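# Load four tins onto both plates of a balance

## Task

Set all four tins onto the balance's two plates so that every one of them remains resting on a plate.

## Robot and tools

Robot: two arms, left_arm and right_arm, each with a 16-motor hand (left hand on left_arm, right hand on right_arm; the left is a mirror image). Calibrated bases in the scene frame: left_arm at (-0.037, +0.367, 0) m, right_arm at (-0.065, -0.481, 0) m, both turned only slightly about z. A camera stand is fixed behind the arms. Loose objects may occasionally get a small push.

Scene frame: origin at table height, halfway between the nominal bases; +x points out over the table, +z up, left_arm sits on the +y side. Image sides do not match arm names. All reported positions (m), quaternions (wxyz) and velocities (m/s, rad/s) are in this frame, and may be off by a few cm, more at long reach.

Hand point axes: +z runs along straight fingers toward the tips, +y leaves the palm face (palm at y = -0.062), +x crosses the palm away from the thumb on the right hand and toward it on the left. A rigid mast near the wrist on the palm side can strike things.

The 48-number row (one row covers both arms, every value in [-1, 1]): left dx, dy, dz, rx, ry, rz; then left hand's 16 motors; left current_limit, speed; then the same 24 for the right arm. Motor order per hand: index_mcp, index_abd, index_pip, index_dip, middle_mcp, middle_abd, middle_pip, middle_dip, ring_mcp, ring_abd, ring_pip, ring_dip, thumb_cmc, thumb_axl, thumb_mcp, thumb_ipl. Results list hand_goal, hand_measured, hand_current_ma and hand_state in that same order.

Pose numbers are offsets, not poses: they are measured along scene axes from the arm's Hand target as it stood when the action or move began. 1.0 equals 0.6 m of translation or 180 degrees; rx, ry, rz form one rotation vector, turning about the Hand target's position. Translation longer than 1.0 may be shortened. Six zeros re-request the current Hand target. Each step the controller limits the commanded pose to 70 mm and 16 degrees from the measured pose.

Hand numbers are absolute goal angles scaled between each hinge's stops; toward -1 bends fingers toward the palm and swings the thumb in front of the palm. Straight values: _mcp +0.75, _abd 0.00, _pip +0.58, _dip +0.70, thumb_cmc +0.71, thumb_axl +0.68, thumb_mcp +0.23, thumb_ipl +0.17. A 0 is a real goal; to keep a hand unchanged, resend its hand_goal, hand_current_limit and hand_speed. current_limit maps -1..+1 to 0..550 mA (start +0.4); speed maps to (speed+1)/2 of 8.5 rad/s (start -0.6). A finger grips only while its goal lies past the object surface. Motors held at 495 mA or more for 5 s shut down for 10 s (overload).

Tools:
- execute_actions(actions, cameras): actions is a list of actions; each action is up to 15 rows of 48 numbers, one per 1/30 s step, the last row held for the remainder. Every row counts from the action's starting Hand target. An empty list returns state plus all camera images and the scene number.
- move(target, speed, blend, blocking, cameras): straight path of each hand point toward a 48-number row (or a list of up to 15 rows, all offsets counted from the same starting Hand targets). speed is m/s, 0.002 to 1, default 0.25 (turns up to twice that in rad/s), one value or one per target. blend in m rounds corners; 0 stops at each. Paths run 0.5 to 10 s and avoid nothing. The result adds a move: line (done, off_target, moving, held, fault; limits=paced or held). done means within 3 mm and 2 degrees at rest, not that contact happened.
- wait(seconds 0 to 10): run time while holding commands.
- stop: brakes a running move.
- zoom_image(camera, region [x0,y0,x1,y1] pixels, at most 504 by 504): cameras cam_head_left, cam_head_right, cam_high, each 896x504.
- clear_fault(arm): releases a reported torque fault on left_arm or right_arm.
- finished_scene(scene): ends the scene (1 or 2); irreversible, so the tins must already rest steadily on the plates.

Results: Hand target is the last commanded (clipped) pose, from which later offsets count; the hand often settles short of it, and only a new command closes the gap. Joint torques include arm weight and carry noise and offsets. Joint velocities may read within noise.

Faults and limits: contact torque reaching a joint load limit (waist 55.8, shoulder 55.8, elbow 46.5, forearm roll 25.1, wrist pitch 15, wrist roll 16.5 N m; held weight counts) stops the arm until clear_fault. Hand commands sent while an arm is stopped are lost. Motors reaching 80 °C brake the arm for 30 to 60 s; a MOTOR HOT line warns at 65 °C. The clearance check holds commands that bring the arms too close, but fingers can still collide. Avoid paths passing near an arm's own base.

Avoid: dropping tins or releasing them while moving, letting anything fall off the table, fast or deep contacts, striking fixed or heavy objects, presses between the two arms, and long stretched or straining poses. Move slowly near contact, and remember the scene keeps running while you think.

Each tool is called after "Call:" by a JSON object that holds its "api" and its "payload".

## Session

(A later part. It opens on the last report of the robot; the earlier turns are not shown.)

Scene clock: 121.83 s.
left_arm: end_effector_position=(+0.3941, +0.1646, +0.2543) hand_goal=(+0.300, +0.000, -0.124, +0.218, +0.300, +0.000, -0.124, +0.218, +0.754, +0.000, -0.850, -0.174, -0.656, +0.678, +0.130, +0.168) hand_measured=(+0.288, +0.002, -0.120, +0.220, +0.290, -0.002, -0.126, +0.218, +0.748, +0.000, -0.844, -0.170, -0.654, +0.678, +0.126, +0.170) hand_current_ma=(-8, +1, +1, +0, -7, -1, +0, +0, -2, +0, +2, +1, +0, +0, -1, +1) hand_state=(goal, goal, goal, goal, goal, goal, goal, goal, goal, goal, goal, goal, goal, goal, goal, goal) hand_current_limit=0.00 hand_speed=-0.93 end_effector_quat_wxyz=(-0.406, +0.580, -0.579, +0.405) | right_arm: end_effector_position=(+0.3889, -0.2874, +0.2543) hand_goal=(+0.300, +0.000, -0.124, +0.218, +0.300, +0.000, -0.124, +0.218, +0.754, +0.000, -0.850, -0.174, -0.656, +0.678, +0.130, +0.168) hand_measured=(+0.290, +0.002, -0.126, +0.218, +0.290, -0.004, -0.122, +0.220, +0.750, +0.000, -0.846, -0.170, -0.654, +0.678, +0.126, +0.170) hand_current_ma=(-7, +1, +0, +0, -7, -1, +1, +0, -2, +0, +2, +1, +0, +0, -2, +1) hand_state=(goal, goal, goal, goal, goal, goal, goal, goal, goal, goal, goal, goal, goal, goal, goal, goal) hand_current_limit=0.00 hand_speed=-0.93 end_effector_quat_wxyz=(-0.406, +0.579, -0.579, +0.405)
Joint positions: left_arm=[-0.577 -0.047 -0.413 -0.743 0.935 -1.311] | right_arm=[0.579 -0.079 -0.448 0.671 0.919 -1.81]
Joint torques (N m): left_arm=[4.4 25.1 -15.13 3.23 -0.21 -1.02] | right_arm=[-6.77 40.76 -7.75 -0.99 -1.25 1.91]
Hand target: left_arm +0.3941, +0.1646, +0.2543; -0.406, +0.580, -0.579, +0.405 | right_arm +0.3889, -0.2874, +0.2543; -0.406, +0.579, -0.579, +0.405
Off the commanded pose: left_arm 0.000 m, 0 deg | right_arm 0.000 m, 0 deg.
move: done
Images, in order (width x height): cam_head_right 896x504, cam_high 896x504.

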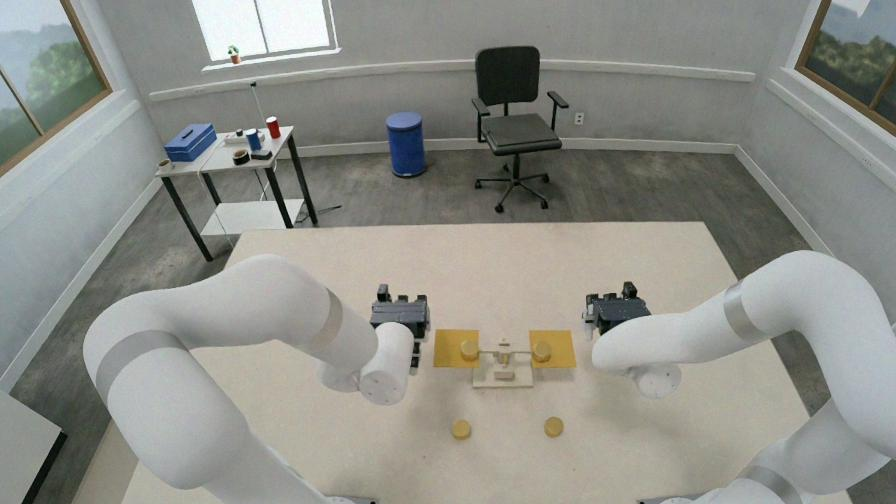

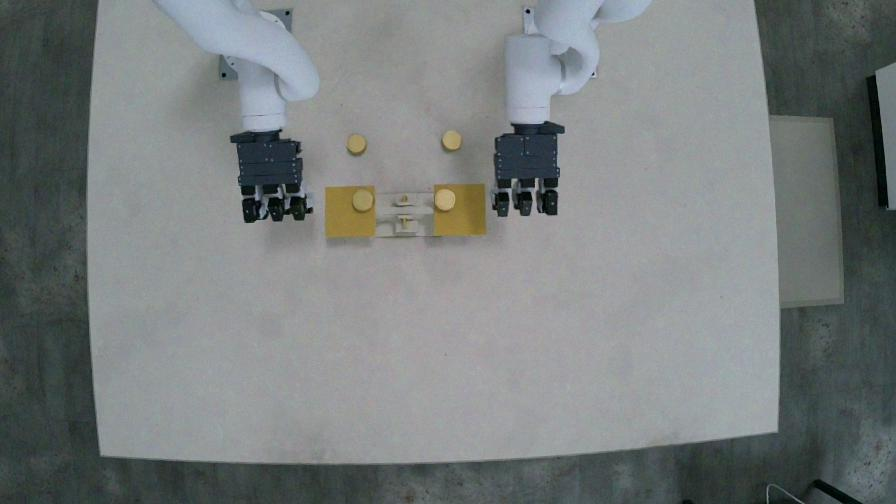

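Call:
{"api": "move", "payload": {"target": [[-0.2008,-0.1697,-0.05,0,0,0,0.479,0,-0.124,0.217,0.479,0,-0.124,0.217,0.753,0,-0.85,-0.174,-0.657,0.678,0.226,0.168,0,-0.6,-0.1892,0.1622,-0.05,0,0,0,0.479,0,-0.124,0.217,0.479,0,-0.124,0.217,0.753,0,-0.85,-0.174,-0.657,0.678,0.226,0.168,0,-0.6],[-0.2008,-0.1697,-0.2238,0,0,0,0.479,0,-0.124,0.217,0.479,0,-0.124,0.217,0.753,0,-0.85,-0.174,-0.657,0.678,0.226,0.168,0,-0.6,-0.1892,0.1622,-0.2238,0,0,0,0.479,0,-0.124,0.217,0.479,0,-0.124,0.217,0.753,0,-0.85,-0.174,-0.657,0.678,0.226,0.168,0,-0.6]], "speed": [0.25,0.2], "blend": [0.03,0], "cameras": ["cam_high"]}}

Call:
{"api": "zoom_image", "payload": {"camera": "cam_high", "region": [300, 100, 390, 190]}}

Call:
{"api": "zoom_image", "payload": {"camera": "cam_high", "region": [420, 100, 510, 190]}}

Scene clock: 139.10 s.
left_arm: end_effector_position=(+0.2736, +0.0627, +0.1201) hand_goal=(+0.480, +0.000, -0.124, +0.218, +0.480, +0.000, -0.124, +0.218, +0.754, +0.000, -0.850, -0.174, -0.656, +0.678, +0.226, +0.168) hand_measured=(+0.466, +0.002, -0.122, +0.220, +0.466, -0.002, -0.126, +0.218, +0.748, +0.000, -0.844, -0.170, -0.654, +0.678, +0.222, +0.170) hand_current_ma=(-12, +1, +1, +0, -11, -1, +0, +0, -2, +0, +2, +1, +0, +0, -2, +1) hand_state=(goal, goal, goal, goal, goal, goal, goal, goal, goal, goal, goal, goal, goal, goal, goal, goal) hand_current_limit=0.00 hand_speed=-0.60 end_effector_quat_wxyz=(-0.406, +0.580, -0.579, +0.405) | right_arm: end_effector_position=(+0.2754, -0.1901, +0.1201) hand_goal=(+0.480, +0.000, -0.124, +0.218, +0.480, +0.000, -0.124, +0.218, +0.754, +0.000, -0.850, -0.174, -0.656, +0.678, +0.226, +0.168) hand_measured=(+0.468, +0.002, -0.126, +0.218, +0.468, -0.004, -0.122, +0.220, +0.750, +0.000, -0.846, -0.170, -0.654, +0.678, +0.222, +0.170) hand_current_ma=(-10, +1, +0, +0, -10, -1, +1, +0, -2, +0, +2, +1, +0, +0, -2, +1) hand_state=(goal, goal, goal, goal, goal, goal, goal, goal, goal, goal, goal, goal, goal, goal, goal, goal) hand_current_limit=0.00 hand_speed=-0.60 end_effector_quat_wxyz=(-0.406, +0.579, -0.579, +0.405)
Joint positions: left_arm=[-1.09 -0.489 -0.438 -1.114 1.243 -1.62] | right_arm=[1.052 -0.491 -0.443 1.011 1.247 -1.526]
Joint torques (N m): left_arm=[5.02 12.79 -18.6 2.56 2.46 -0.92] | right_arm=[-6.42 10.66 -18.22 -0.97 5.91 1.86]
Hand target: left_arm +0.2736, +0.0628, +0.1200; -0.406, +0.580, -0.579, +0.405 | right_arm +0.2754, -0.1901, +0.1200; -0.406, +0.579, -0.579, +0.405
Off the commanded pose: left_arm 0.000 m, 0 deg | right_arm 0.000 m, 0 deg.
move: done
Images, in order (width x height): cam_high 896x504.

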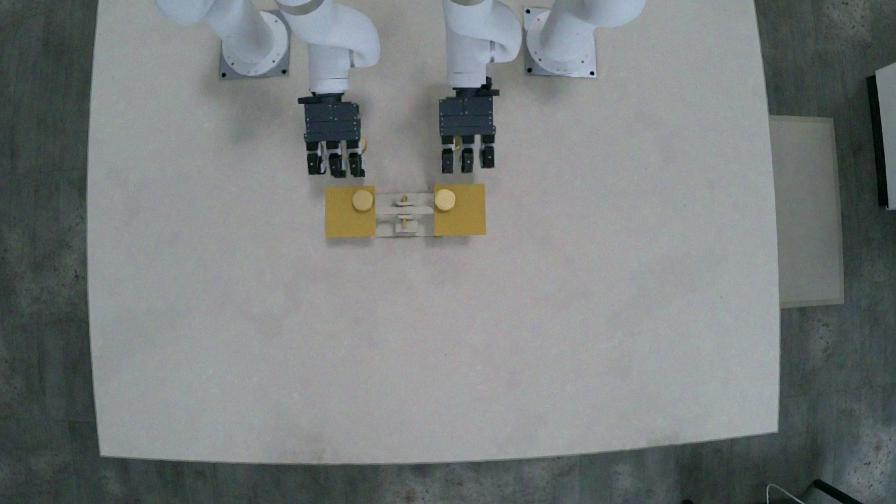

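Scaled by 5.600.

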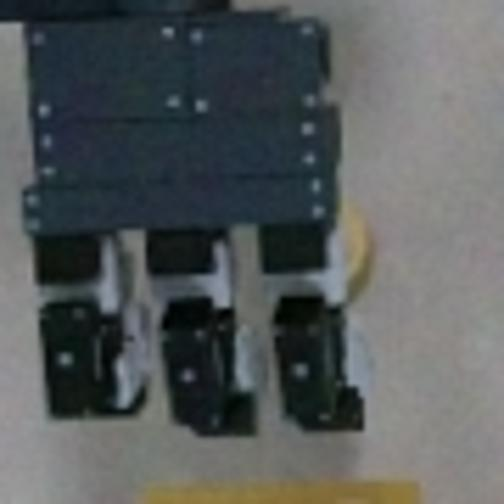

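Scaled by 5.600.

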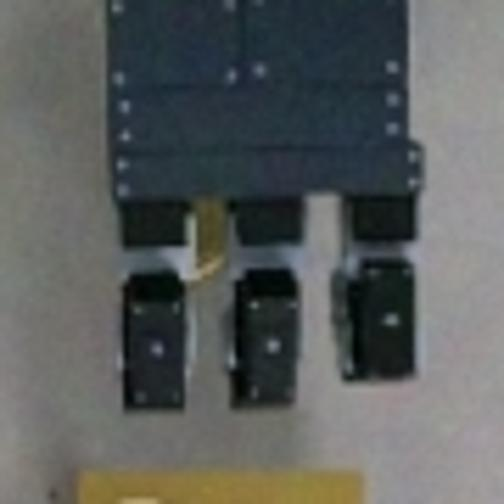

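Call:
{"api": "move", "payload": {"target": [[0.005,-0.0033,-0.1,0,0,0,0.479,0,-0.124,0.217,0.479,0,-0.124,0.217,0.753,0,-0.85,-0.174,-0.657,0.678,0.226,0.168,0,-0.6,0,0,-0.1,0,0,0,0.479,0,-0.124,0.217,0.479,0,-0.124,0.217,0.753,0,-0.85,-0.174,-0.657,0.678,0.226,0.168,0,-0.6],[0.005,-0.0033,-0.1358,0,0,0,0.25,0,-0.124,0.217,0.25,0,-0.124,0.217,0.753,0,-0.85,-0.174,-0.657,0.678,0.08,0.168,0,-0.7,0,0,-0.1358,0,0,0,0.25,0,-0.124,0.217,0.25,0,-0.124,0.217,0.753,0,-0.85,-0.174,-0.657,0.678,0.08,0.168,0,-0.7],[0.005,-0.0033,-0.1358,0,0,0,0.12,0,-0.124,0.217,0.12,0,-0.124,0.217,0.753,0,-0.85,-0.174,-0.657,0.678,-0.03,0.168,0,-0.85,0,0,-0.1358,0,0,0,0.12,0,-0.124,0.217,0.12,0,-0.124,0.217,0.753,0,-0.85,-0.174,-0.657,0.678,-0.03,0.168,0,-0.85]], "speed": [0.15,0.05,0.05], "blend": [0.01,0,0]}}

Scene clock: 147.60 s.
left_arm: end_effector_position=(+0.2766, +0.0608, +0.0385) hand_goal=(+0.120, +0.000, -0.124, +0.218, +0.120, +0.000, -0.124, +0.218, +0.754, +0.000, -0.850, -0.174, -0.656, +0.678, -0.030, +0.168) hand_measured=(+0.156, +0.002, -0.116, +0.220, +0.148, -0.002, -0.120, +0.218, +0.748, +0.000, -0.844, -0.170, -0.654, +0.678, +0.010, +0.176) hand_current_ma=(+51, +1, +3, +0, +35, -1, +2, +0, -2, +0, +2, +1, +0, +0, +80, +7) hand_state=(blocked, goal, goal, goal, blocked, goal, goal, goal, goal, goal, goal, goal, goal, goal, blocked, goal) hand_current_limit=0.00 hand_speed=-0.85 end_effector_quat_wxyz=(-0.406, +0.580, -0.579, +0.405) | right_arm: end_effector_position=(+0.2754, -0.1901, +0.0386) hand_goal=(+0.120, +0.000, -0.124, +0.218, +0.120, +0.000, -0.124, +0.218, +0.754, +0.000, -0.850, -0.174, -0.656, +0.678, -0.030, +0.168) hand_measured=(+0.154, +0.002, -0.116, +0.218, +0.154, -0.004, -0.118, +0.220, +0.750, +0.000, -0.846, -0.170, -0.654, +0.678, +0.008, +0.176) hand_current_ma=(+46, +1, +4, +0, +47, -1, +3, +0, -2, +0, +2, +1, +0, +0, +79, +6) hand_state=(blocked, goal, goal, goal, blocked, goal, goal, goal, goal, goal, goal, goal, goal, goal, blocked, goal) hand_current_limit=0.00 hand_speed=-0.85 end_effector_quat_wxyz=(-0.406, +0.579, -0.579, +0.405)
Joint positions: left_arm=[-1.084 -0.772 -0.528 -1.059 1.335 -1.798] | right_arm=[1.052 -0.772 -0.525 0.966 1.357 -1.354]
Joint torques (N m): left_arm=[6.51 15.86 -12.36 2.1 2.07 -1.03] | right_arm=[-5.19 15.27 -11.95 -1.13 2.57 1.74]
Hand target: left_arm +0.2766, +0.0608, +0.0385; -0.406, +0.580, -0.579, +0.405 | right_arm +0.2754, -0.1901, +0.0385; -0.406, +0.579, -0.579, +0.405
Off the commanded pose: left_arm 0.000 m, 0 deg | right_arm 0.000 m, 0 deg.
move: done

Call:
{"api": "move", "payload": {"target": [[0,0,0,0,0,0,0.04,0,-0.124,0.217,0.04,0,-0.124,0.217,0.753,0,-0.85,-0.174,-0.657,0.678,-0.12,0.168,0,-0.85,0,0,0,0,0,0,0.04,0,-0.124,0.217,0.04,0,-0.124,0.217,0.753,0,-0.85,-0.174,-0.657,0.678,-0.12,0.168,0,-0.85],[0,0,0.3358,0,0,0,0.04,0,-0.124,0.217,0.04,0,-0.124,0.217,0.753,0,-0.85,-0.174,-0.657,0.678,-0.12,0.168,0,-0.85,0,0,0.3358,0,0,0,0.04,0,-0.124,0.217,0.04,0,-0.124,0.217,0.753,0,-0.85,-0.174,-0.657,0.678,-0.12,0.168,0,-0.85],[0.3787,0.0482,0.3358,0,0,0,0.04,0,-0.124,0.217,0.04,0,-0.124,0.217,0.753,0,-0.85,-0.174,-0.657,0.678,-0.12,0.168,0,-0.85,0.3775,-0.0312,0.3358,0,0,0,0.04,0,-0.124,0.217,0.04,0,-0.124,0.217,0.753,0,-0.85,-0.174,-0.657,0.678,-0.12,0.168,0,-0.85],[0.3787,0.0482,0.2442,0,0,0,0.04,0,-0.124,0.217,0.04,0,-0.124,0.217,0.753,0,-0.85,-0.174,-0.657,0.678,-0.12,0.168,0,-0.85,0.3775,-0.0312,0.2442,0,0,0,0.04,0,-0.124,0.217,0.04,0,-0.124,0.217,0.753,0,-0.85,-0.174,-0.657,0.678,-0.12,0.168,0,-0.85]], "blend": [0,0.03,0.005,0], "speed": [0.05,0.15,0.18,0.1], "cameras": ["cam_high","cam_head_right"]}}

Call:
{"api": "zoom_image", "payload": {"camera": "cam_high", "region": [300, 150, 510, 270]}}

Call:
{"api": "zoom_image", "payload": {"camera": "cam_head_right", "region": [410, 280, 620, 400]}}

Scene clock: 161.00 s.
left_arm: end_effector_position=(+0.5039, +0.0897, +0.1851) hand_goal=(+0.040, +0.000, -0.124, +0.218, +0.040, +0.000, -0.124, +0.218, +0.754, +0.000, -0.850, -0.174, -0.656, +0.678, -0.120, +0.168) hand_measured=(+0.126, +0.004, -0.096, +0.230, +0.116, -0.006, -0.098, +0.230, +0.748, +0.000, -0.844, -0.170, -0.654, +0.678, +0.008, +0.192) hand_current_ma=(+202, +1, +31, +8, +168, -2, +28, +8, -2, +0, +2, +1, +1, +0, +275, +40) hand_state=(blocked, goal, blocked, goal, blocked, goal, blocked, goal, goal, goal, goal, goal, goal, goal, blocked, blocked) hand_current_limit=0.00 hand_speed=-0.85 end_effector_quat_wxyz=(-0.406, +0.580, -0.579, +0.405) | right_arm: end_effector_position=(+0.5019, -0.2088, +0.1851) hand_goal=(+0.040, +0.000, -0.124, +0.218, +0.040, +0.000, -0.124, +0.218, +0.754, +0.000, -0.850, -0.174, -0.656, +0.678, -0.120, +0.168) hand_measured=(+0.118, +0.006, -0.092, +0.232, +0.122, -0.008, -0.096, +0.232, +0.750, +0.000, -0.846, -0.170, -0.652, +0.678, +0.008, +0.190) hand_current_ma=(+180, +2, +39, +10, +189, -3, +32, +10, -2, +0, +2, +1, +1, +0, +275, +34) hand_state=(blocked, goal, blocked, goal, blocked, goal, blocked, goal, goal, goal, goal, goal, goal, goal, blocked, blocked) hand_current_limit=0.00 hand_speed=-0.85 end_effector_quat_wxyz=(-0.406, +0.579, -0.579, +0.405)
Joint positions: left_arm=[-0.572 -0.487 -0.765 -0.697 1 -1.383] | right_arm=[0.595 -0.517 -0.816 0.658 0.977 -1.763]
Joint torques (N m): left_arm=[5.62 16.25 -28.5 3.02 2.48 -1.08] | right_arm=[-6.9 19.51 -24.97 -1.35 6.15 1.86]
Hand target: left_arm +0.5039, +0.0897, +0.1851; -0.406, +0.580, -0.579, +0.405 | right_arm +0.5019, -0.2088, +0.1851; -0.406, +0.579, -0.579, +0.405
Off the commanded pose: left_arm 0.000 m, 0 deg | right_arm 0.000 m, 0 deg.
move: done
Images, in order (width x height): cam_head_right 896x504, cam_high 896x504.

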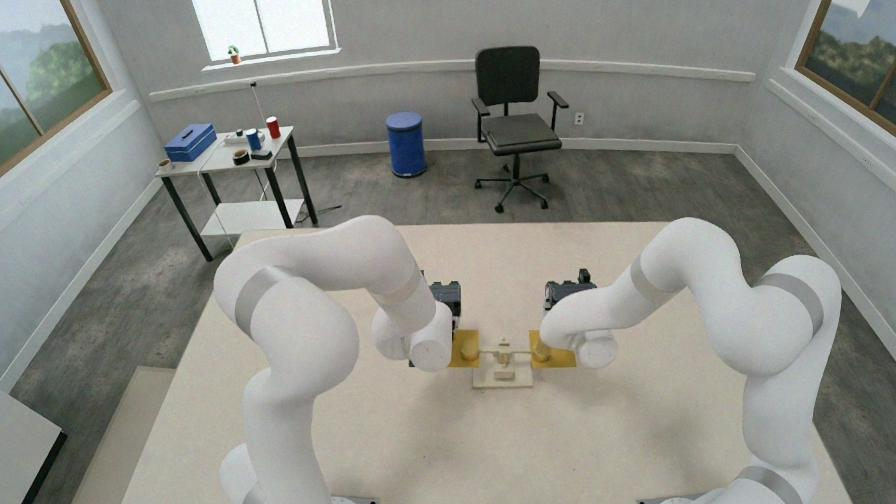

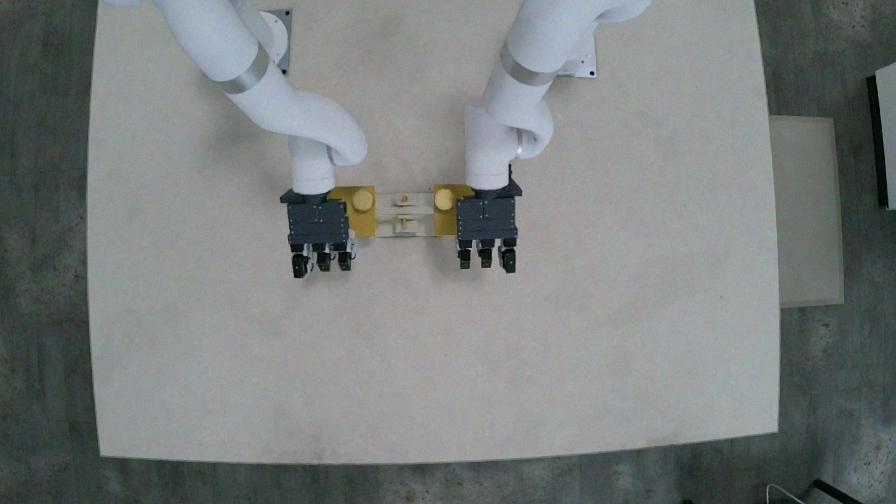

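Scaled by 2.400.

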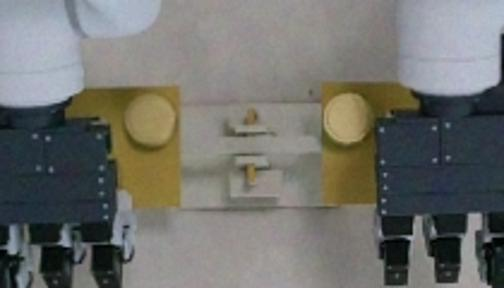

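Scaled by 2.400.

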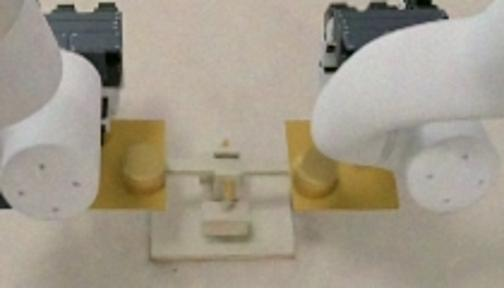

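Call:
{"api": "zoom_image", "payload": {"camera": "cam_high", "region": [280, 180, 370, 280]}}

Call:
{"api": "zoom_image", "payload": {"camera": "cam_high", "region": [440, 180, 530, 280]}}

Scaled by 5.040.

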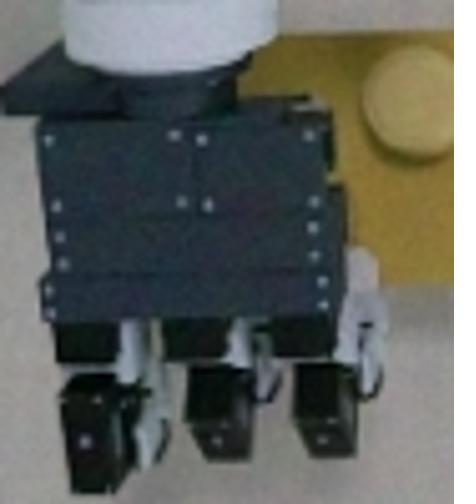

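Scaled by 5.040.

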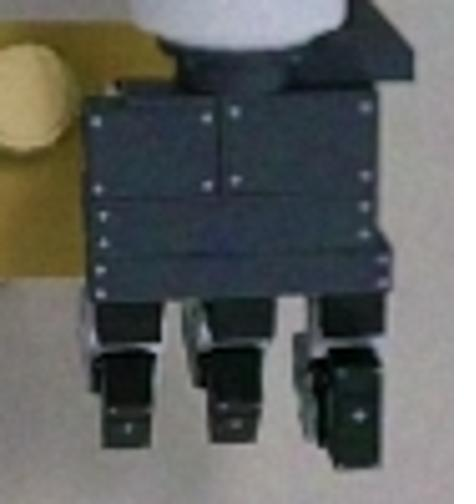

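Call:
{"api": "move", "payload": {"target": [[0,0,-0.0217,0,0,0,0.04,0,-0.124,0.217,0.04,0,-0.124,0.217,0.753,0,-0.85,-0.174,-0.657,0.678,-0.12,0.168,0,-0.85,-0.005,0.005,-0.0217,0,0,0,0.04,0,-0.124,0.217,0.04,0,-0.124,0.217,0.753,0,-0.85,-0.174,-0.657,0.678,-0.12,0.168,0,-0.85],[0,0,-0.0325,0,0,0,0.04,0,-0.124,0.217,0.04,0,-0.124,0.217,0.753,0,-0.85,-0.174,-0.657,0.678,-0.12,0.168,0,-0.85,-0.005,0.005,-0.0325,0,0,0,0.04,0,-0.124,0.217,0.04,0,-0.124,0.217,0.753,0,-0.85,-0.174,-0.657,0.678,-0.12,0.168,0,-0.85]], "blend": [0.003,0], "speed": [0.06,0.015], "cameras": ["cam_high","cam_head_right"]}}

Call:
{"api": "zoom_image", "payload": {"camera": "cam_head_right", "region": [410, 280, 620, 400]}}

Call:
{"api": "zoom_image", "payload": {"camera": "cam_high", "region": [300, 150, 510, 270]}}

Scene clock: 170.80 s.
left_arm: end_effector_position=(+0.5039, +0.0897, +0.1656) hand_goal=(+0.040, +0.000, -0.124, +0.218, +0.040, +0.000, -0.124, +0.218, +0.754, +0.000, -0.850, -0.174, -0.656, +0.678, -0.120, +0.168) hand_measured=(+0.126, +0.004, -0.096, +0.228, +0.116, -0.006, -0.098, +0.228, +0.748, +0.000, -0.844, -0.170, -0.652, +0.678, +0.008, +0.196) hand_current_ma=(+198, +1, +31, +6, +162, -2, +28, +7, -2, +0, +2, +1, +1, +0, +275, +50) hand_state=(blocked, goal, blocked, goal, blocked, goal, blocked, goal, goal, goal, goal, goal, goal, goal, blocked, blocked) hand_current_limit=0.00 hand_speed=-0.85 end_effector_quat_wxyz=(-0.406, +0.580, -0.579, +0.405) | right_arm: end_effector_position=(+0.4989, -0.2058, +0.1656) hand_goal=(+0.040, +0.000, -0.124, +0.218, +0.040, +0.000, -0.124, +0.218, +0.754, +0.000, -0.850, -0.174, -0.656, +0.678, -0.120, +0.168) hand_measured=(+0.118, +0.006, -0.092, +0.230, +0.120, -0.008, -0.096, +0.232, +0.750, +0.000, -0.846, -0.170, -0.652, +0.678, +0.008, +0.194) hand_current_ma=(+175, +2, +39, +8, +181, -3, +32, +9, -2, +0, +2, +1, +2, +0, +275, +45) hand_state=(blocked, goal, blocked, goal, blocked, goal, blocked, goal, goal, goal, goal, goal, goal, goal, blocked, blocked) hand_current_limit=0.00 hand_speed=-0.85 end_effector_quat_wxyz=(-0.406, +0.579, -0.579, +0.405)
Joint positions: left_arm=[-0.572 -0.533 -0.769 -0.68 1.033 -1.414] | right_arm=[0.604 -0.56 -0.818 0.652 1.011 -1.735]
Joint torques (N m): left_arm=[4.94 17.01 -25.97 3.64 2.14 -0.94] | right_arm=[5.83 17.22 -22.65 -1.23 5.17 1.68]
Hand target: left_arm +0.5039, +0.0897, +0.1656; -0.406, +0.580, -0.579, +0.405 | right_arm +0.4989, -0.2058, +0.1656; -0.406, +0.579, -0.579, +0.405
Off the commanded pose: left_arm 0.000 m, 0 deg | right_arm 0.000 m, 0 deg.
move: done
Images, in order (width x height): cam_head_right 896x504, cam_high 896x504.

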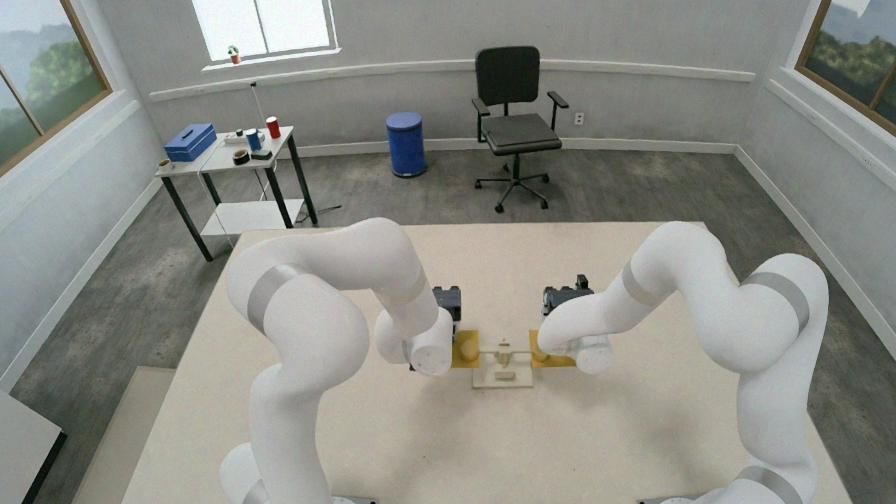

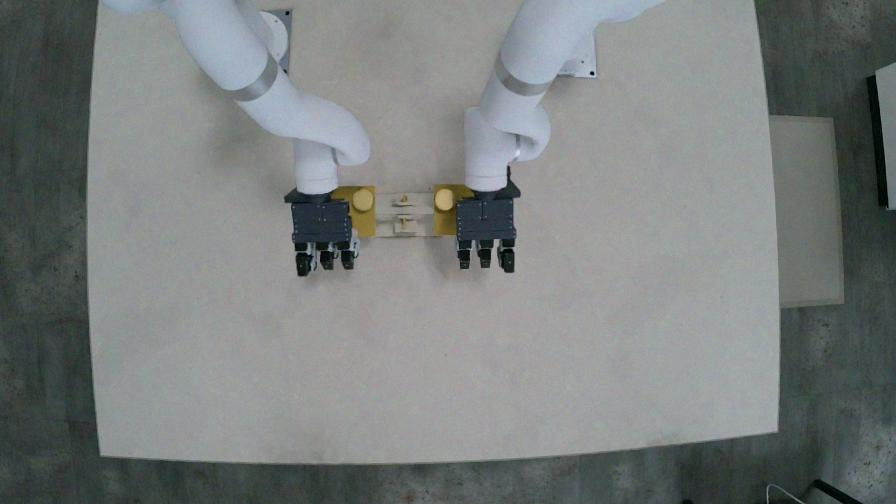

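Scaled by 2.400.

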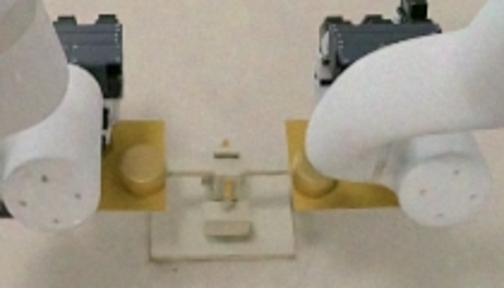

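Scaled by 2.400.

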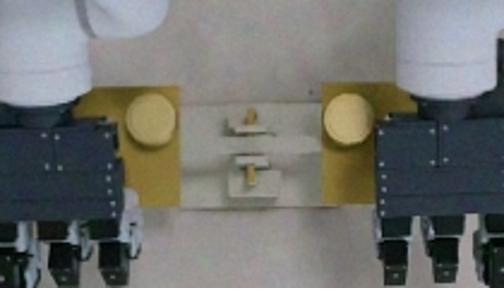

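Both in contact. Release and raise.

Call:
{"api": "move", "payload": {"target": [[0,0,-0.002,0,0,0,0.04,0,-0.124,0.217,0.04,0,-0.124,0.217,0.753,0,-0.85,-0.174,-0.657,0.678,-0.12,0.168,0,-0.85,0,0,-0.002,0,0,0,0.04,0,-0.124,0.217,0.04,0,-0.124,0.217,0.753,0,-0.85,-0.174,-0.657,0.678,-0.12,0.168,0,-0.85],[0,0,-0.002,0,0,0,0.09,0,-0.124,0.217,0.09,0,-0.124,0.217,0.753,0,-0.85,-0.174,-0.657,0.678,-0.05,0.168,0,-0.95,0,0,-0.002,0,0,0,0.09,0,-0.124,0.217,0.09,0,-0.124,0.217,0.753,0,-0.85,-0.174,-0.657,0.678,-0.05,0.168,0,-0.95],[0,0,-0.002,0,0,0,0.12,0,-0.124,0.217,0.12,0,-0.124,0.217,0.753,0,-0.85,-0.174,-0.657,0.678,-0.01,0.168,0,-0.95,0,0,-0.002,0,0,0,0.12,0,-0.124,0.217,0.12,0,-0.124,0.217,0.753,0,-0.85,-0.174,-0.657,0.678,-0.01,0.168,0,-0.95],[0,0,-0.002,0,0,0,0.30,0,-0.124,0.217,0.30,0,-0.124,0.217,0.753,0,-0.85,-0.174,-0.657,0.678,0.13,0.168,0,-0.93,0,0,-0.002,0,0,0,0.30,0,-0.124,0.217,0.30,0,-0.124,0.217,0.753,0,-0.85,-0.174,-0.657,0.678,0.13,0.168,0,-0.93]], "speed": 0.01, "cameras": ["cam_high","cam_head_right"]}}

Call:
{"api": "zoom_image", "payload": {"camera": "cam_high", "region": [300, 150, 510, 270]}}

Scene clock: 179.23 s.
left_arm: end_effector_position=(+0.5039, +0.0897, +0.1643) hand_goal=(+0.300, +0.000, -0.124, +0.218, +0.300, +0.000, -0.124, +0.218, +0.754, +0.000, -0.850, -0.174, -0.656, +0.678, +0.130, +0.168) hand_measured=(+0.288, +0.004, -0.120, +0.220, +0.288, -0.004, -0.126, +0.216, +0.748, +0.000, -0.844, -0.170, -0.654, +0.678, +0.126, +0.168) hand_current_ma=(-9, +1, +1, +0, -8, -1, -1, +0, -2, +0, +2, +1, +1, +0, -2, +0) hand_state=(goal, goal, goal, goal, goal, goal, goal, goal, goal, goal, goal, goal, goal, goal, goal, goal) hand_current_limit=0.00 hand_speed=-0.93 end_effector_quat_wxyz=(-0.406, +0.580, -0.579, +0.405) | right_arm: end_effector_position=(+0.4989, -0.2058, +0.1643) hand_goal=(+0.300, +0.000, -0.124, +0.218, +0.300, +0.000, -0.124, +0.218, +0.754, +0.000, -0.850, -0.174, -0.656, +0.678, +0.130, +0.168) hand_measured=(+0.288, +0.004, -0.120, +0.220, +0.288, -0.004, -0.120, +0.220, +0.750, +0.000, -0.846, -0.170, -0.652, +0.678, +0.126, +0.170) hand_current_ma=(-8, +1, +1, +1, -8, -1, +1, +1, -2, +0, +2, +1, +1, +0, -2, +1) hand_state=(goal, goal, goal, goal, goal, goal, goal, goal, goal, goal, goal, goal, goal, goal, goal, goal) hand_current_limit=0.00 hand_speed=-0.93 end_effector_quat_wxyz=(-0.406, +0.579, -0.579, +0.405)
Joint positions: left_arm=[-0.572 -0.536 -0.77 -0.679 1.035 -1.416] | right_arm=[0.604 -0.563 -0.818 0.651 1.013 -1.733]
Joint torques (N m): left_arm=[2.89 22.68 -24.6 2.64 1.72 -0.93] | right_arm=[4.37 30.34 -21.58 -1.15 4.37 1.63]
Hand target: left_arm +0.5039, +0.0897, +0.1644; -0.406, +0.580, -0.579, +0.405 | right_arm +0.4989, -0.2058, +0.1644; -0.406, +0.579, -0.579, +0.405
Off the commanded pose: left_arm 0.000 m, 0 deg | right_arm 0.000 m, 0 deg.
move: done
Images, in order (width x height): cam_head_right 896x504, cam_high 896x504.

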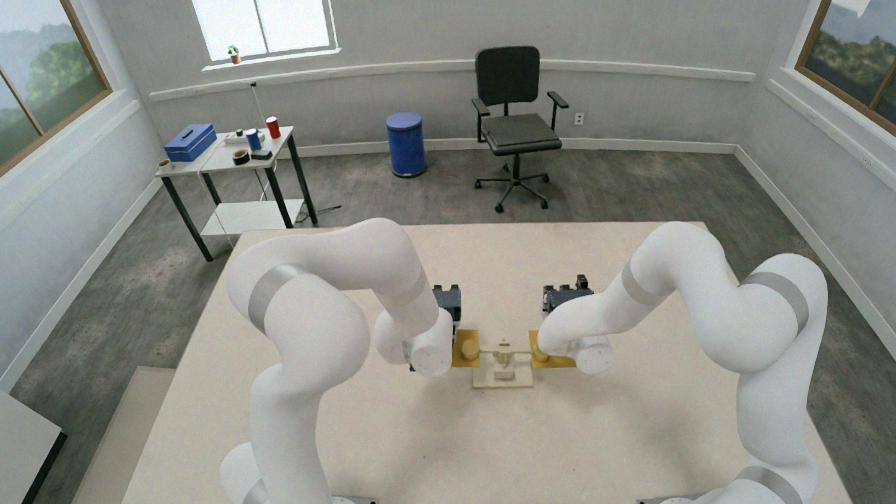

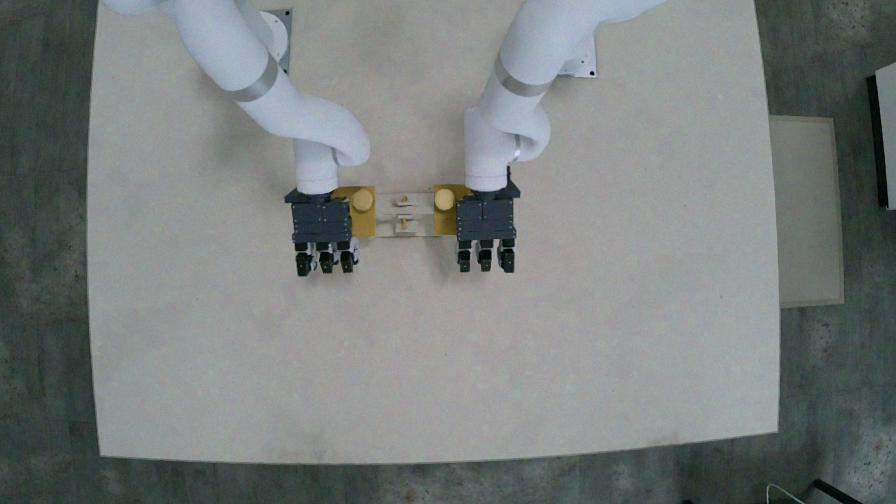

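Scaled by 2.400.

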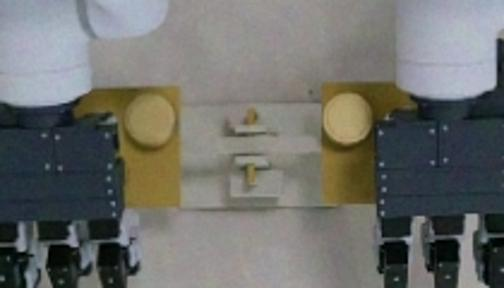

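Call:
{"api": "move", "payload": {"target": [[0,0,0.06,0,0,0,0.30,0,-0.124,0.217,0.30,0,-0.124,0.217,0.753,0,-0.85,-0.174,-0.657,0.678,0.13,0.168,0,-0.93,0,0,0.06,0,0,0,0.30,0,-0.124,0.217,0.30,0,-0.124,0.217,0.753,0,-0.85,-0.174,-0.657,0.678,0.13,0.168,0,-0.93],[0,0,0.14,0,0,0,0.30,0,-0.124,0.217,0.30,0,-0.124,0.217,0.753,0,-0.85,-0.174,-0.657,0.678,0.13,0.168,0,-0.93,0,0,0.14,0,0,0,0.30,0,-0.124,0.217,0.30,0,-0.124,0.217,0.753,0,-0.85,-0.174,-0.657,0.678,0.13,0.168,0,-0.93],[0,0.12,0.18,0,0,0,0.30,0,-0.124,0.217,0.30,0,-0.124,0.217,0.753,0,-0.85,-0.174,-0.657,0.678,0.13,0.168,0,-0.93,0,-0.12,0.18,0,0,0,0.30,0,-0.124,0.217,0.30,0,-0.124,0.217,0.753,0,-0.85,-0.174,-0.657,0.678,0.13,0.168,0,-0.93]], "speed": [0.04,0.12,0.2], "blend": [0.01,0.02,0], "cameras": ["cam_high","cam_head_right"]}}

Call:
{"api": "zoom_image", "payload": {"camera": "cam_head_right", "region": [420, 300, 600, 420]}}

Call:
{"api": "zoom_image", "payload": {"camera": "cam_high", "region": [310, 150, 500, 260]}}

Scene clock: 185.80 s.
left_arm: end_effector_position=(+0.5039, +0.1617, +0.2723) hand_goal=(+0.300, +0.000, -0.124, +0.218, +0.300, +0.000, -0.124, +0.218, +0.754, +0.000, -0.850, -0.174, -0.656, +0.678, +0.130, +0.168) hand_measured=(+0.288, +0.004, -0.120, +0.220, +0.288, -0.004, -0.126, +0.216, +0.748, +0.000, -0.844, -0.170, -0.654, +0.678, +0.126, +0.168) hand_current_ma=(-9, +1, +1, +0, -8, -1, -1, +0, -2, +0, +2, +1, +0, +0, -1, +0) hand_state=(goal, goal, goal, goal, goal, goal, goal, goal, goal, goal, goal, goal, goal, goal, goal, goal) hand_current_limit=0.00 hand_speed=-0.93 end_effector_quat_wxyz=(-0.406, +0.580, -0.579, +0.405) | right_arm: end_effector_position=(+0.4989, -0.2778, +0.2723) hand_goal=(+0.300, +0.000, -0.124, +0.218, +0.300, +0.000, -0.124, +0.218, +0.754, +0.000, -0.850, -0.174, -0.656, +0.678, +0.130, +0.168) hand_measured=(+0.290, +0.002, -0.120, +0.220, +0.290, -0.004, -0.120, +0.220, +0.750, +0.000, -0.846, -0.170, -0.654, +0.678, +0.126, +0.170) hand_current_ma=(-7, +1, +1, +1, -7, -1, +1, +1, -2, +0, +2, +1, +1, +0, -2, +1) hand_state=(goal, goal, goal, goal, goal, goal, goal, goal, goal, goal, goal, goal, goal, goal, goal, goal) hand_current_limit=0.00 hand_speed=-0.93 end_effector_quat_wxyz=(-0.406, +0.579, -0.579, +0.405)
Joint positions: left_arm=[-0.427 -0.22 -0.674 -0.611 0.829 -1.301] | right_arm=[0.462 -0.261 -0.726 0.579 0.813 -1.834]
Joint torques (N m): left_arm=[5.21 31.37 -16.2 3.45 -0.45 -1.08] | right_arm=[-5.79 49.53 -8.69 -1.02 -1.18 1.85]
Hand target: left_arm +0.5039, +0.1617, +0.2724; -0.406, +0.580, -0.579, +0.405 | right_arm +0.4989, -0.2778, +0.2724; -0.406, +0.579, -0.579, +0.405
Off the commanded pose: left_arm 0.000 m, 0 deg | right_arm 0.000 m, 0 deg.
move: done
Images, in order (width x height): cam_head_right 896x504, cam_high 896x504.

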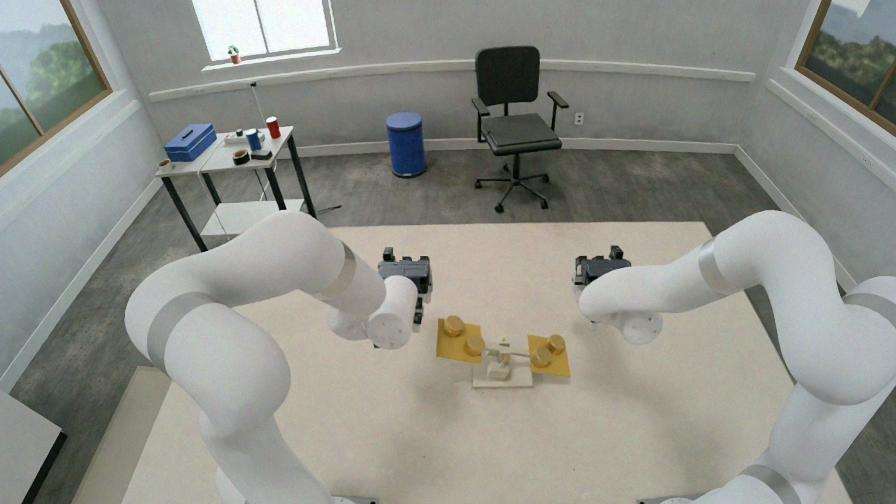

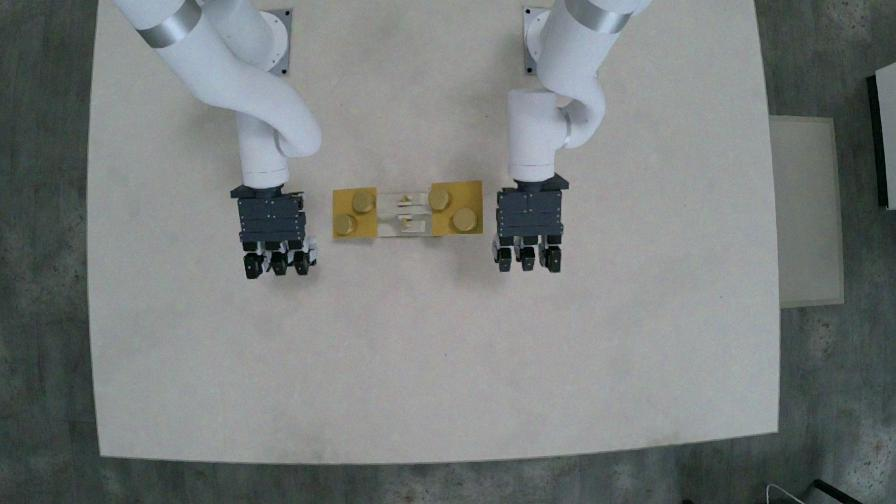

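Scaled by 2.800.

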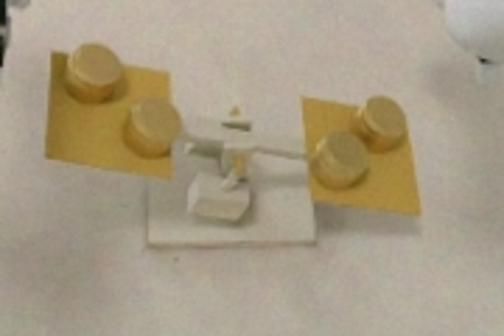

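Scaled by 2.653.

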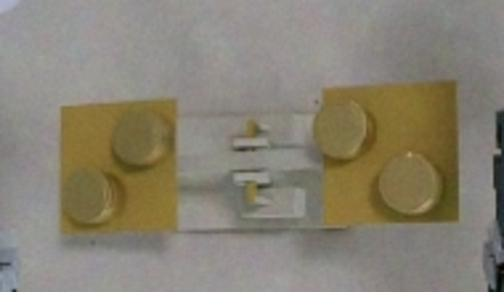

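Call:
{"api": "wait", "payload": {"seconds": 0.5, "cameras": ["cam_high","cam_head_right"]}}

Call:
{"api": "zoom_image", "payload": {"camera": "cam_head_right", "region": [420, 300, 600, 420]}}

Call:
{"api": "zoom_image", "payload": {"camera": "cam_high", "region": [310, 150, 500, 260]}}

Scene clock: 188.40 s.
left_arm: end_effector_position=(+0.5039, +0.1617, +0.2724) hand_goal=(+0.300, +0.000, -0.124, +0.218, +0.300, +0.000, -0.124, +0.218, +0.754, +0.000, -0.850, -0.174, -0.656, +0.678, +0.130, +0.168) hand_measured=(+0.288, +0.004, -0.120, +0.220, +0.288, -0.004, -0.126, +0.216, +0.748, +0.000, -0.844, -0.170, -0.654, +0.678, +0.126, +0.168) hand_current_ma=(-9, +1, +1, +0, -8, -1, -1, +0, -2, +0, +2, +1, +0, +0, -1, +0) hand_state=(goal, goal, goal, goal, goal, goal, goal, goal, goal, goal, goal, goal, goal, goal, goal, goal) hand_current_limit=0.00 hand_speed=-0.93 end_effector_quat_wxyz=(-0.406, +0.580, -0.579, +0.405) | right_arm: end_effector_position=(+0.4989, -0.2778, +0.2723) hand_goal=(+0.300, +0.000, -0.124, +0.218, +0.300, +0.000, -0.124, +0.218, +0.754, +0.000, -0.850, -0.174, -0.656, +0.678, +0.130, +0.168) hand_measured=(+0.290, +0.002, -0.120, +0.220, +0.290, -0.004, -0.120, +0.220, +0.750, +0.000, -0.846, -0.170, -0.654, +0.678, +0.126, +0.170) hand_current_ma=(-7, +1, +1, +1, -7, -1, +1, +1, -2, +0, +2, +1, +1, +0, -2, +1) hand_state=(goal, goal, goal, goal, goal, goal, goal, goal, goal, goal, goal, goal, goal, goal, goal, goal) hand_current_limit=0.00 hand_speed=-0.93 end_effector_quat_wxyz=(-0.406, +0.579, -0.579, +0.405)
Joint positions: left_arm=[-0.427 -0.22 -0.674 -0.611 0.829 -1.301] | right_arm=[0.462 -0.261 -0.726 0.579 0.813 -1.834]
Joint torques (N m): left_arm=[6.34 30.14 -16.31 2.71 0.61 -0.85] | right_arm=[-6.52 49.39 -8.59 -1.16 1.55 1.72]
Hand target: left_arm +0.5039, +0.1617, +0.2724; -0.406, +0.580, -0.579, +0.405 | right_arm +0.4989, -0.2778, +0.2724; -0.406, +0.579, -0.579, +0.405
Off the commanded pose: left_arm 0.000 m, 0 deg | right_arm 0.000 m, 0 deg.
wait: 0.50 s; at rest from the start
Images, in order (width x height): cam_head_right 896x504, cam_high 896x504.

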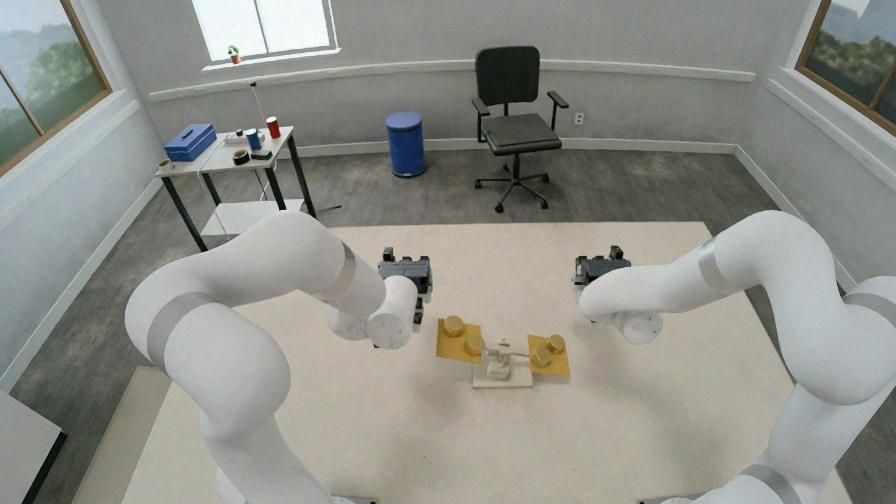

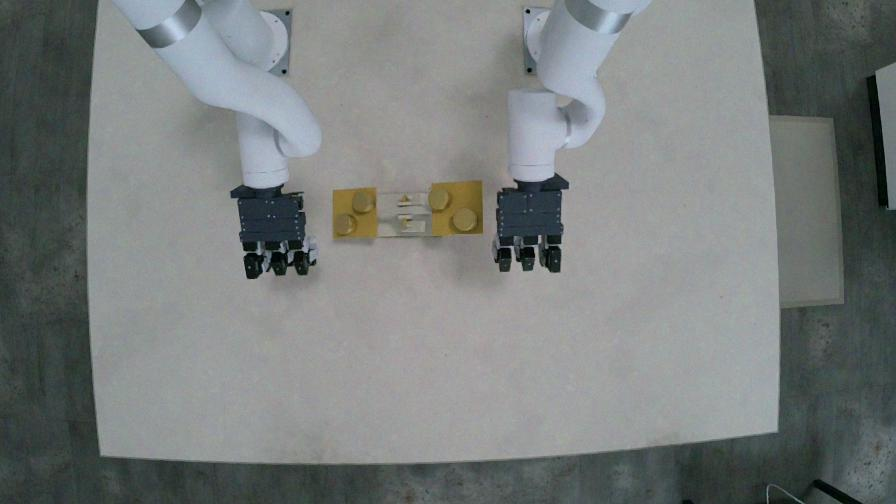

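Scaled by 2.800.

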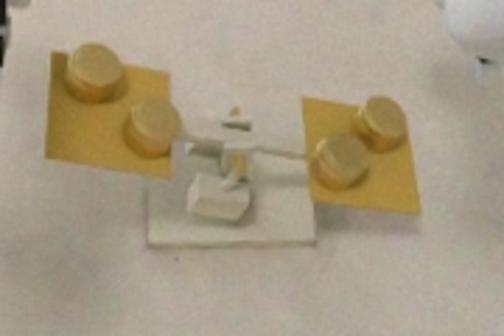

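Scaled by 2.653.

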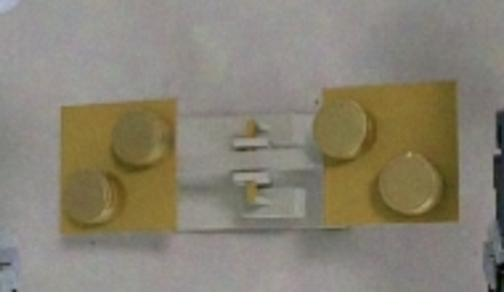

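Call:
{"api": "wait", "payload": {"seconds": 0, "cameras": ["all"]}}

Call:
{"api": "zoom_image", "payload": {"camera": "cam_head_right", "region": [430, 305, 580, 395]}}

Call:
{"api": "zoom_image", "payload": {"camera": "cam_high", "region": [310, 150, 500, 260]}}

Call:
{"api": "zoom_image", "payload": {"camera": "cam_head_left", "region": [430, 305, 590, 395]}}

Scene clock: 206.47 s.
left_arm: end_effector_position=(+0.5039, +0.1617, +0.2724) hand_goal=(+0.300, +0.000, -0.124, +0.218, +0.300, +0.000, -0.124, +0.218, +0.754, +0.000, -0.850, -0.174, -0.656, +0.678, +0.130, +0.168) hand_measured=(+0.288, +0.004, -0.120, +0.220, +0.288, -0.004, -0.126, +0.216, +0.748, +0.000, -0.844, -0.170, -0.654, +0.678, +0.126, +0.168) hand_current_ma=(-9, +1, +1, +0, -8, -1, -1, +0, -2, +0, +2, +1, +0, +0, -1, +0) hand_state=(goal, goal, goal, goal, goal, goal, goal, goal, goal, goal, goal, goal, goal, goal, goal, goal) hand_current_limit=0.00 hand_speed=-0.93 end_effector_quat_wxyz=(-0.406, +0.580, -0.579, +0.405) | right_arm: end_effector_position=(+0.4989, -0.2778, +0.2724) hand_goal=(+0.300, +0.000, -0.124, +0.218, +0.300, +0.000, -0.124, +0.218, +0.754, +0.000, -0.850, -0.174, -0.656, +0.678, +0.130, +0.168) hand_measured=(+0.290, +0.002, -0.120, +0.220, +0.290, -0.004, -0.120, +0.220, +0.750, +0.000, -0.846, -0.170, -0.654, +0.678, +0.126, +0.170) hand_current_ma=(-7, +1, +1, +1, -7, -1, +1, +1, -2, +0, +2, +1, +1, +0, -2, +1) hand_state=(goal, goal, goal, goal, goal, goal, goal, goal, goal, goal, goal, goal, goal, goal, goal, goal) hand_current_limit=0.00 hand_speed=-0.93 end_effector_quat_wxyz=(-0.406, +0.579, -0.579, +0.405)
Joint positions: left_arm=[-0.427 -0.22 -0.674 -0.611 0.829 -1.301] | right_arm=[0.462 -0.261 -0.726 0.579 0.813 -1.834]
Joint torques (N m): left_arm=[5.52 31.17 -16.26 3 1.42 -0.92] | right_arm=[-5.59 50.2 -8.43 -1.06 4.39 1.79]
Hand target: left_arm +0.5039, +0.1617, +0.2724; -0.406, +0.580, -0.579, +0.405 | right_arm +0.4989, -0.2778, +0.2724; -0.406, +0.579, -0.579, +0.405
Off the commanded pose: left_arm 0.000 m, 0 deg | right_arm 0.000 m, 0 deg.

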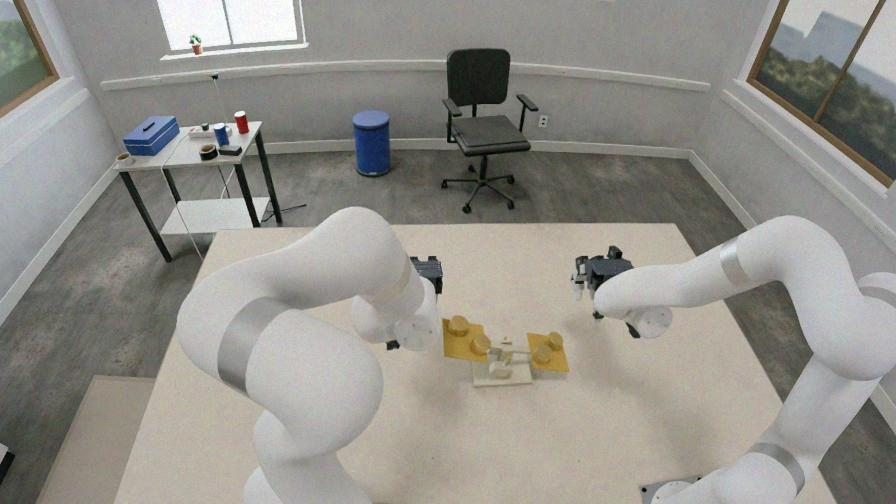

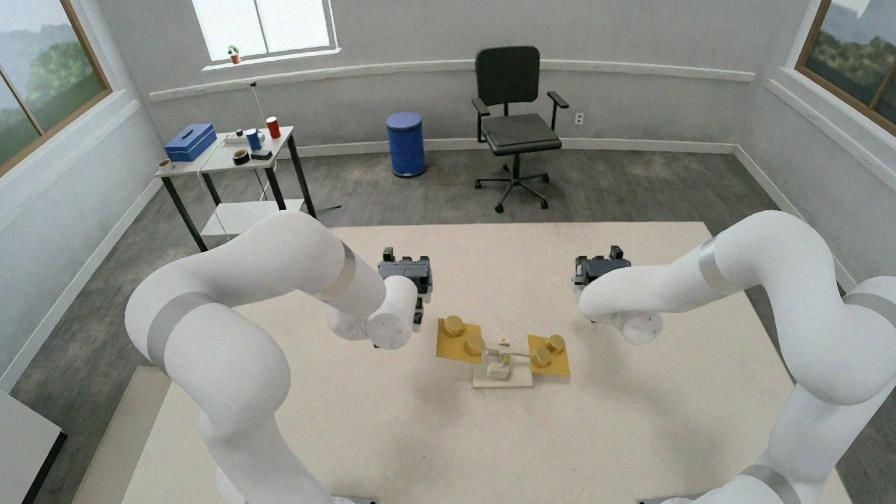

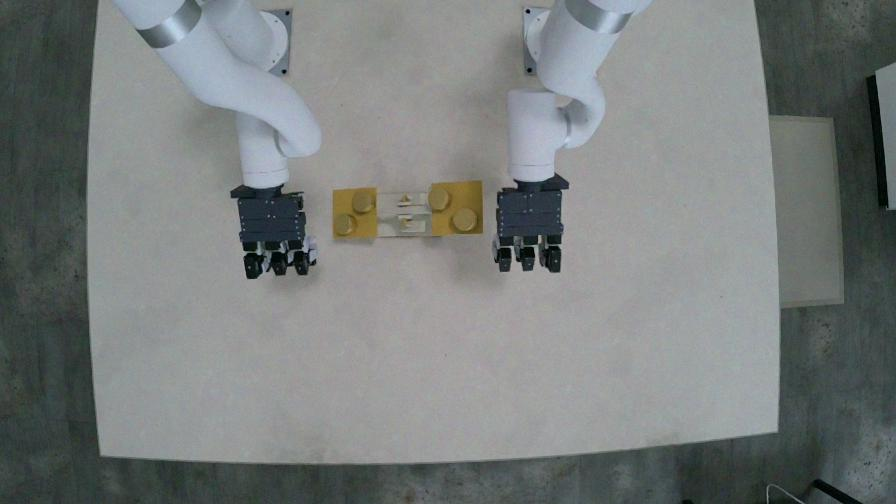

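Scaled by 3.360.

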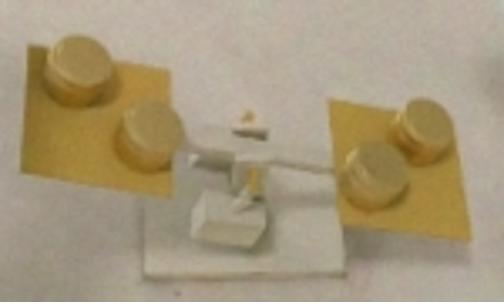

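Scaled by 2.653.

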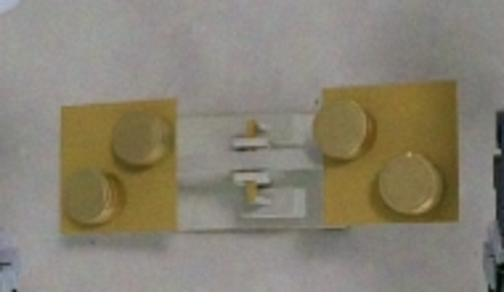

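Scaled by 3.150.

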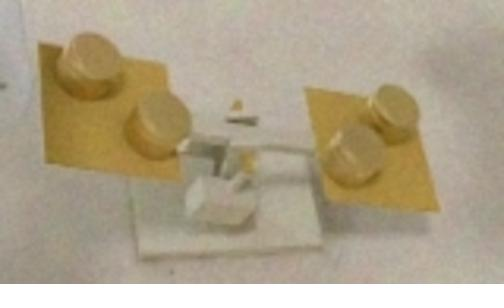

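Call:
{"api": "finished_scene", "payload": {"scene": 2}}

The scene is finished: the task was done.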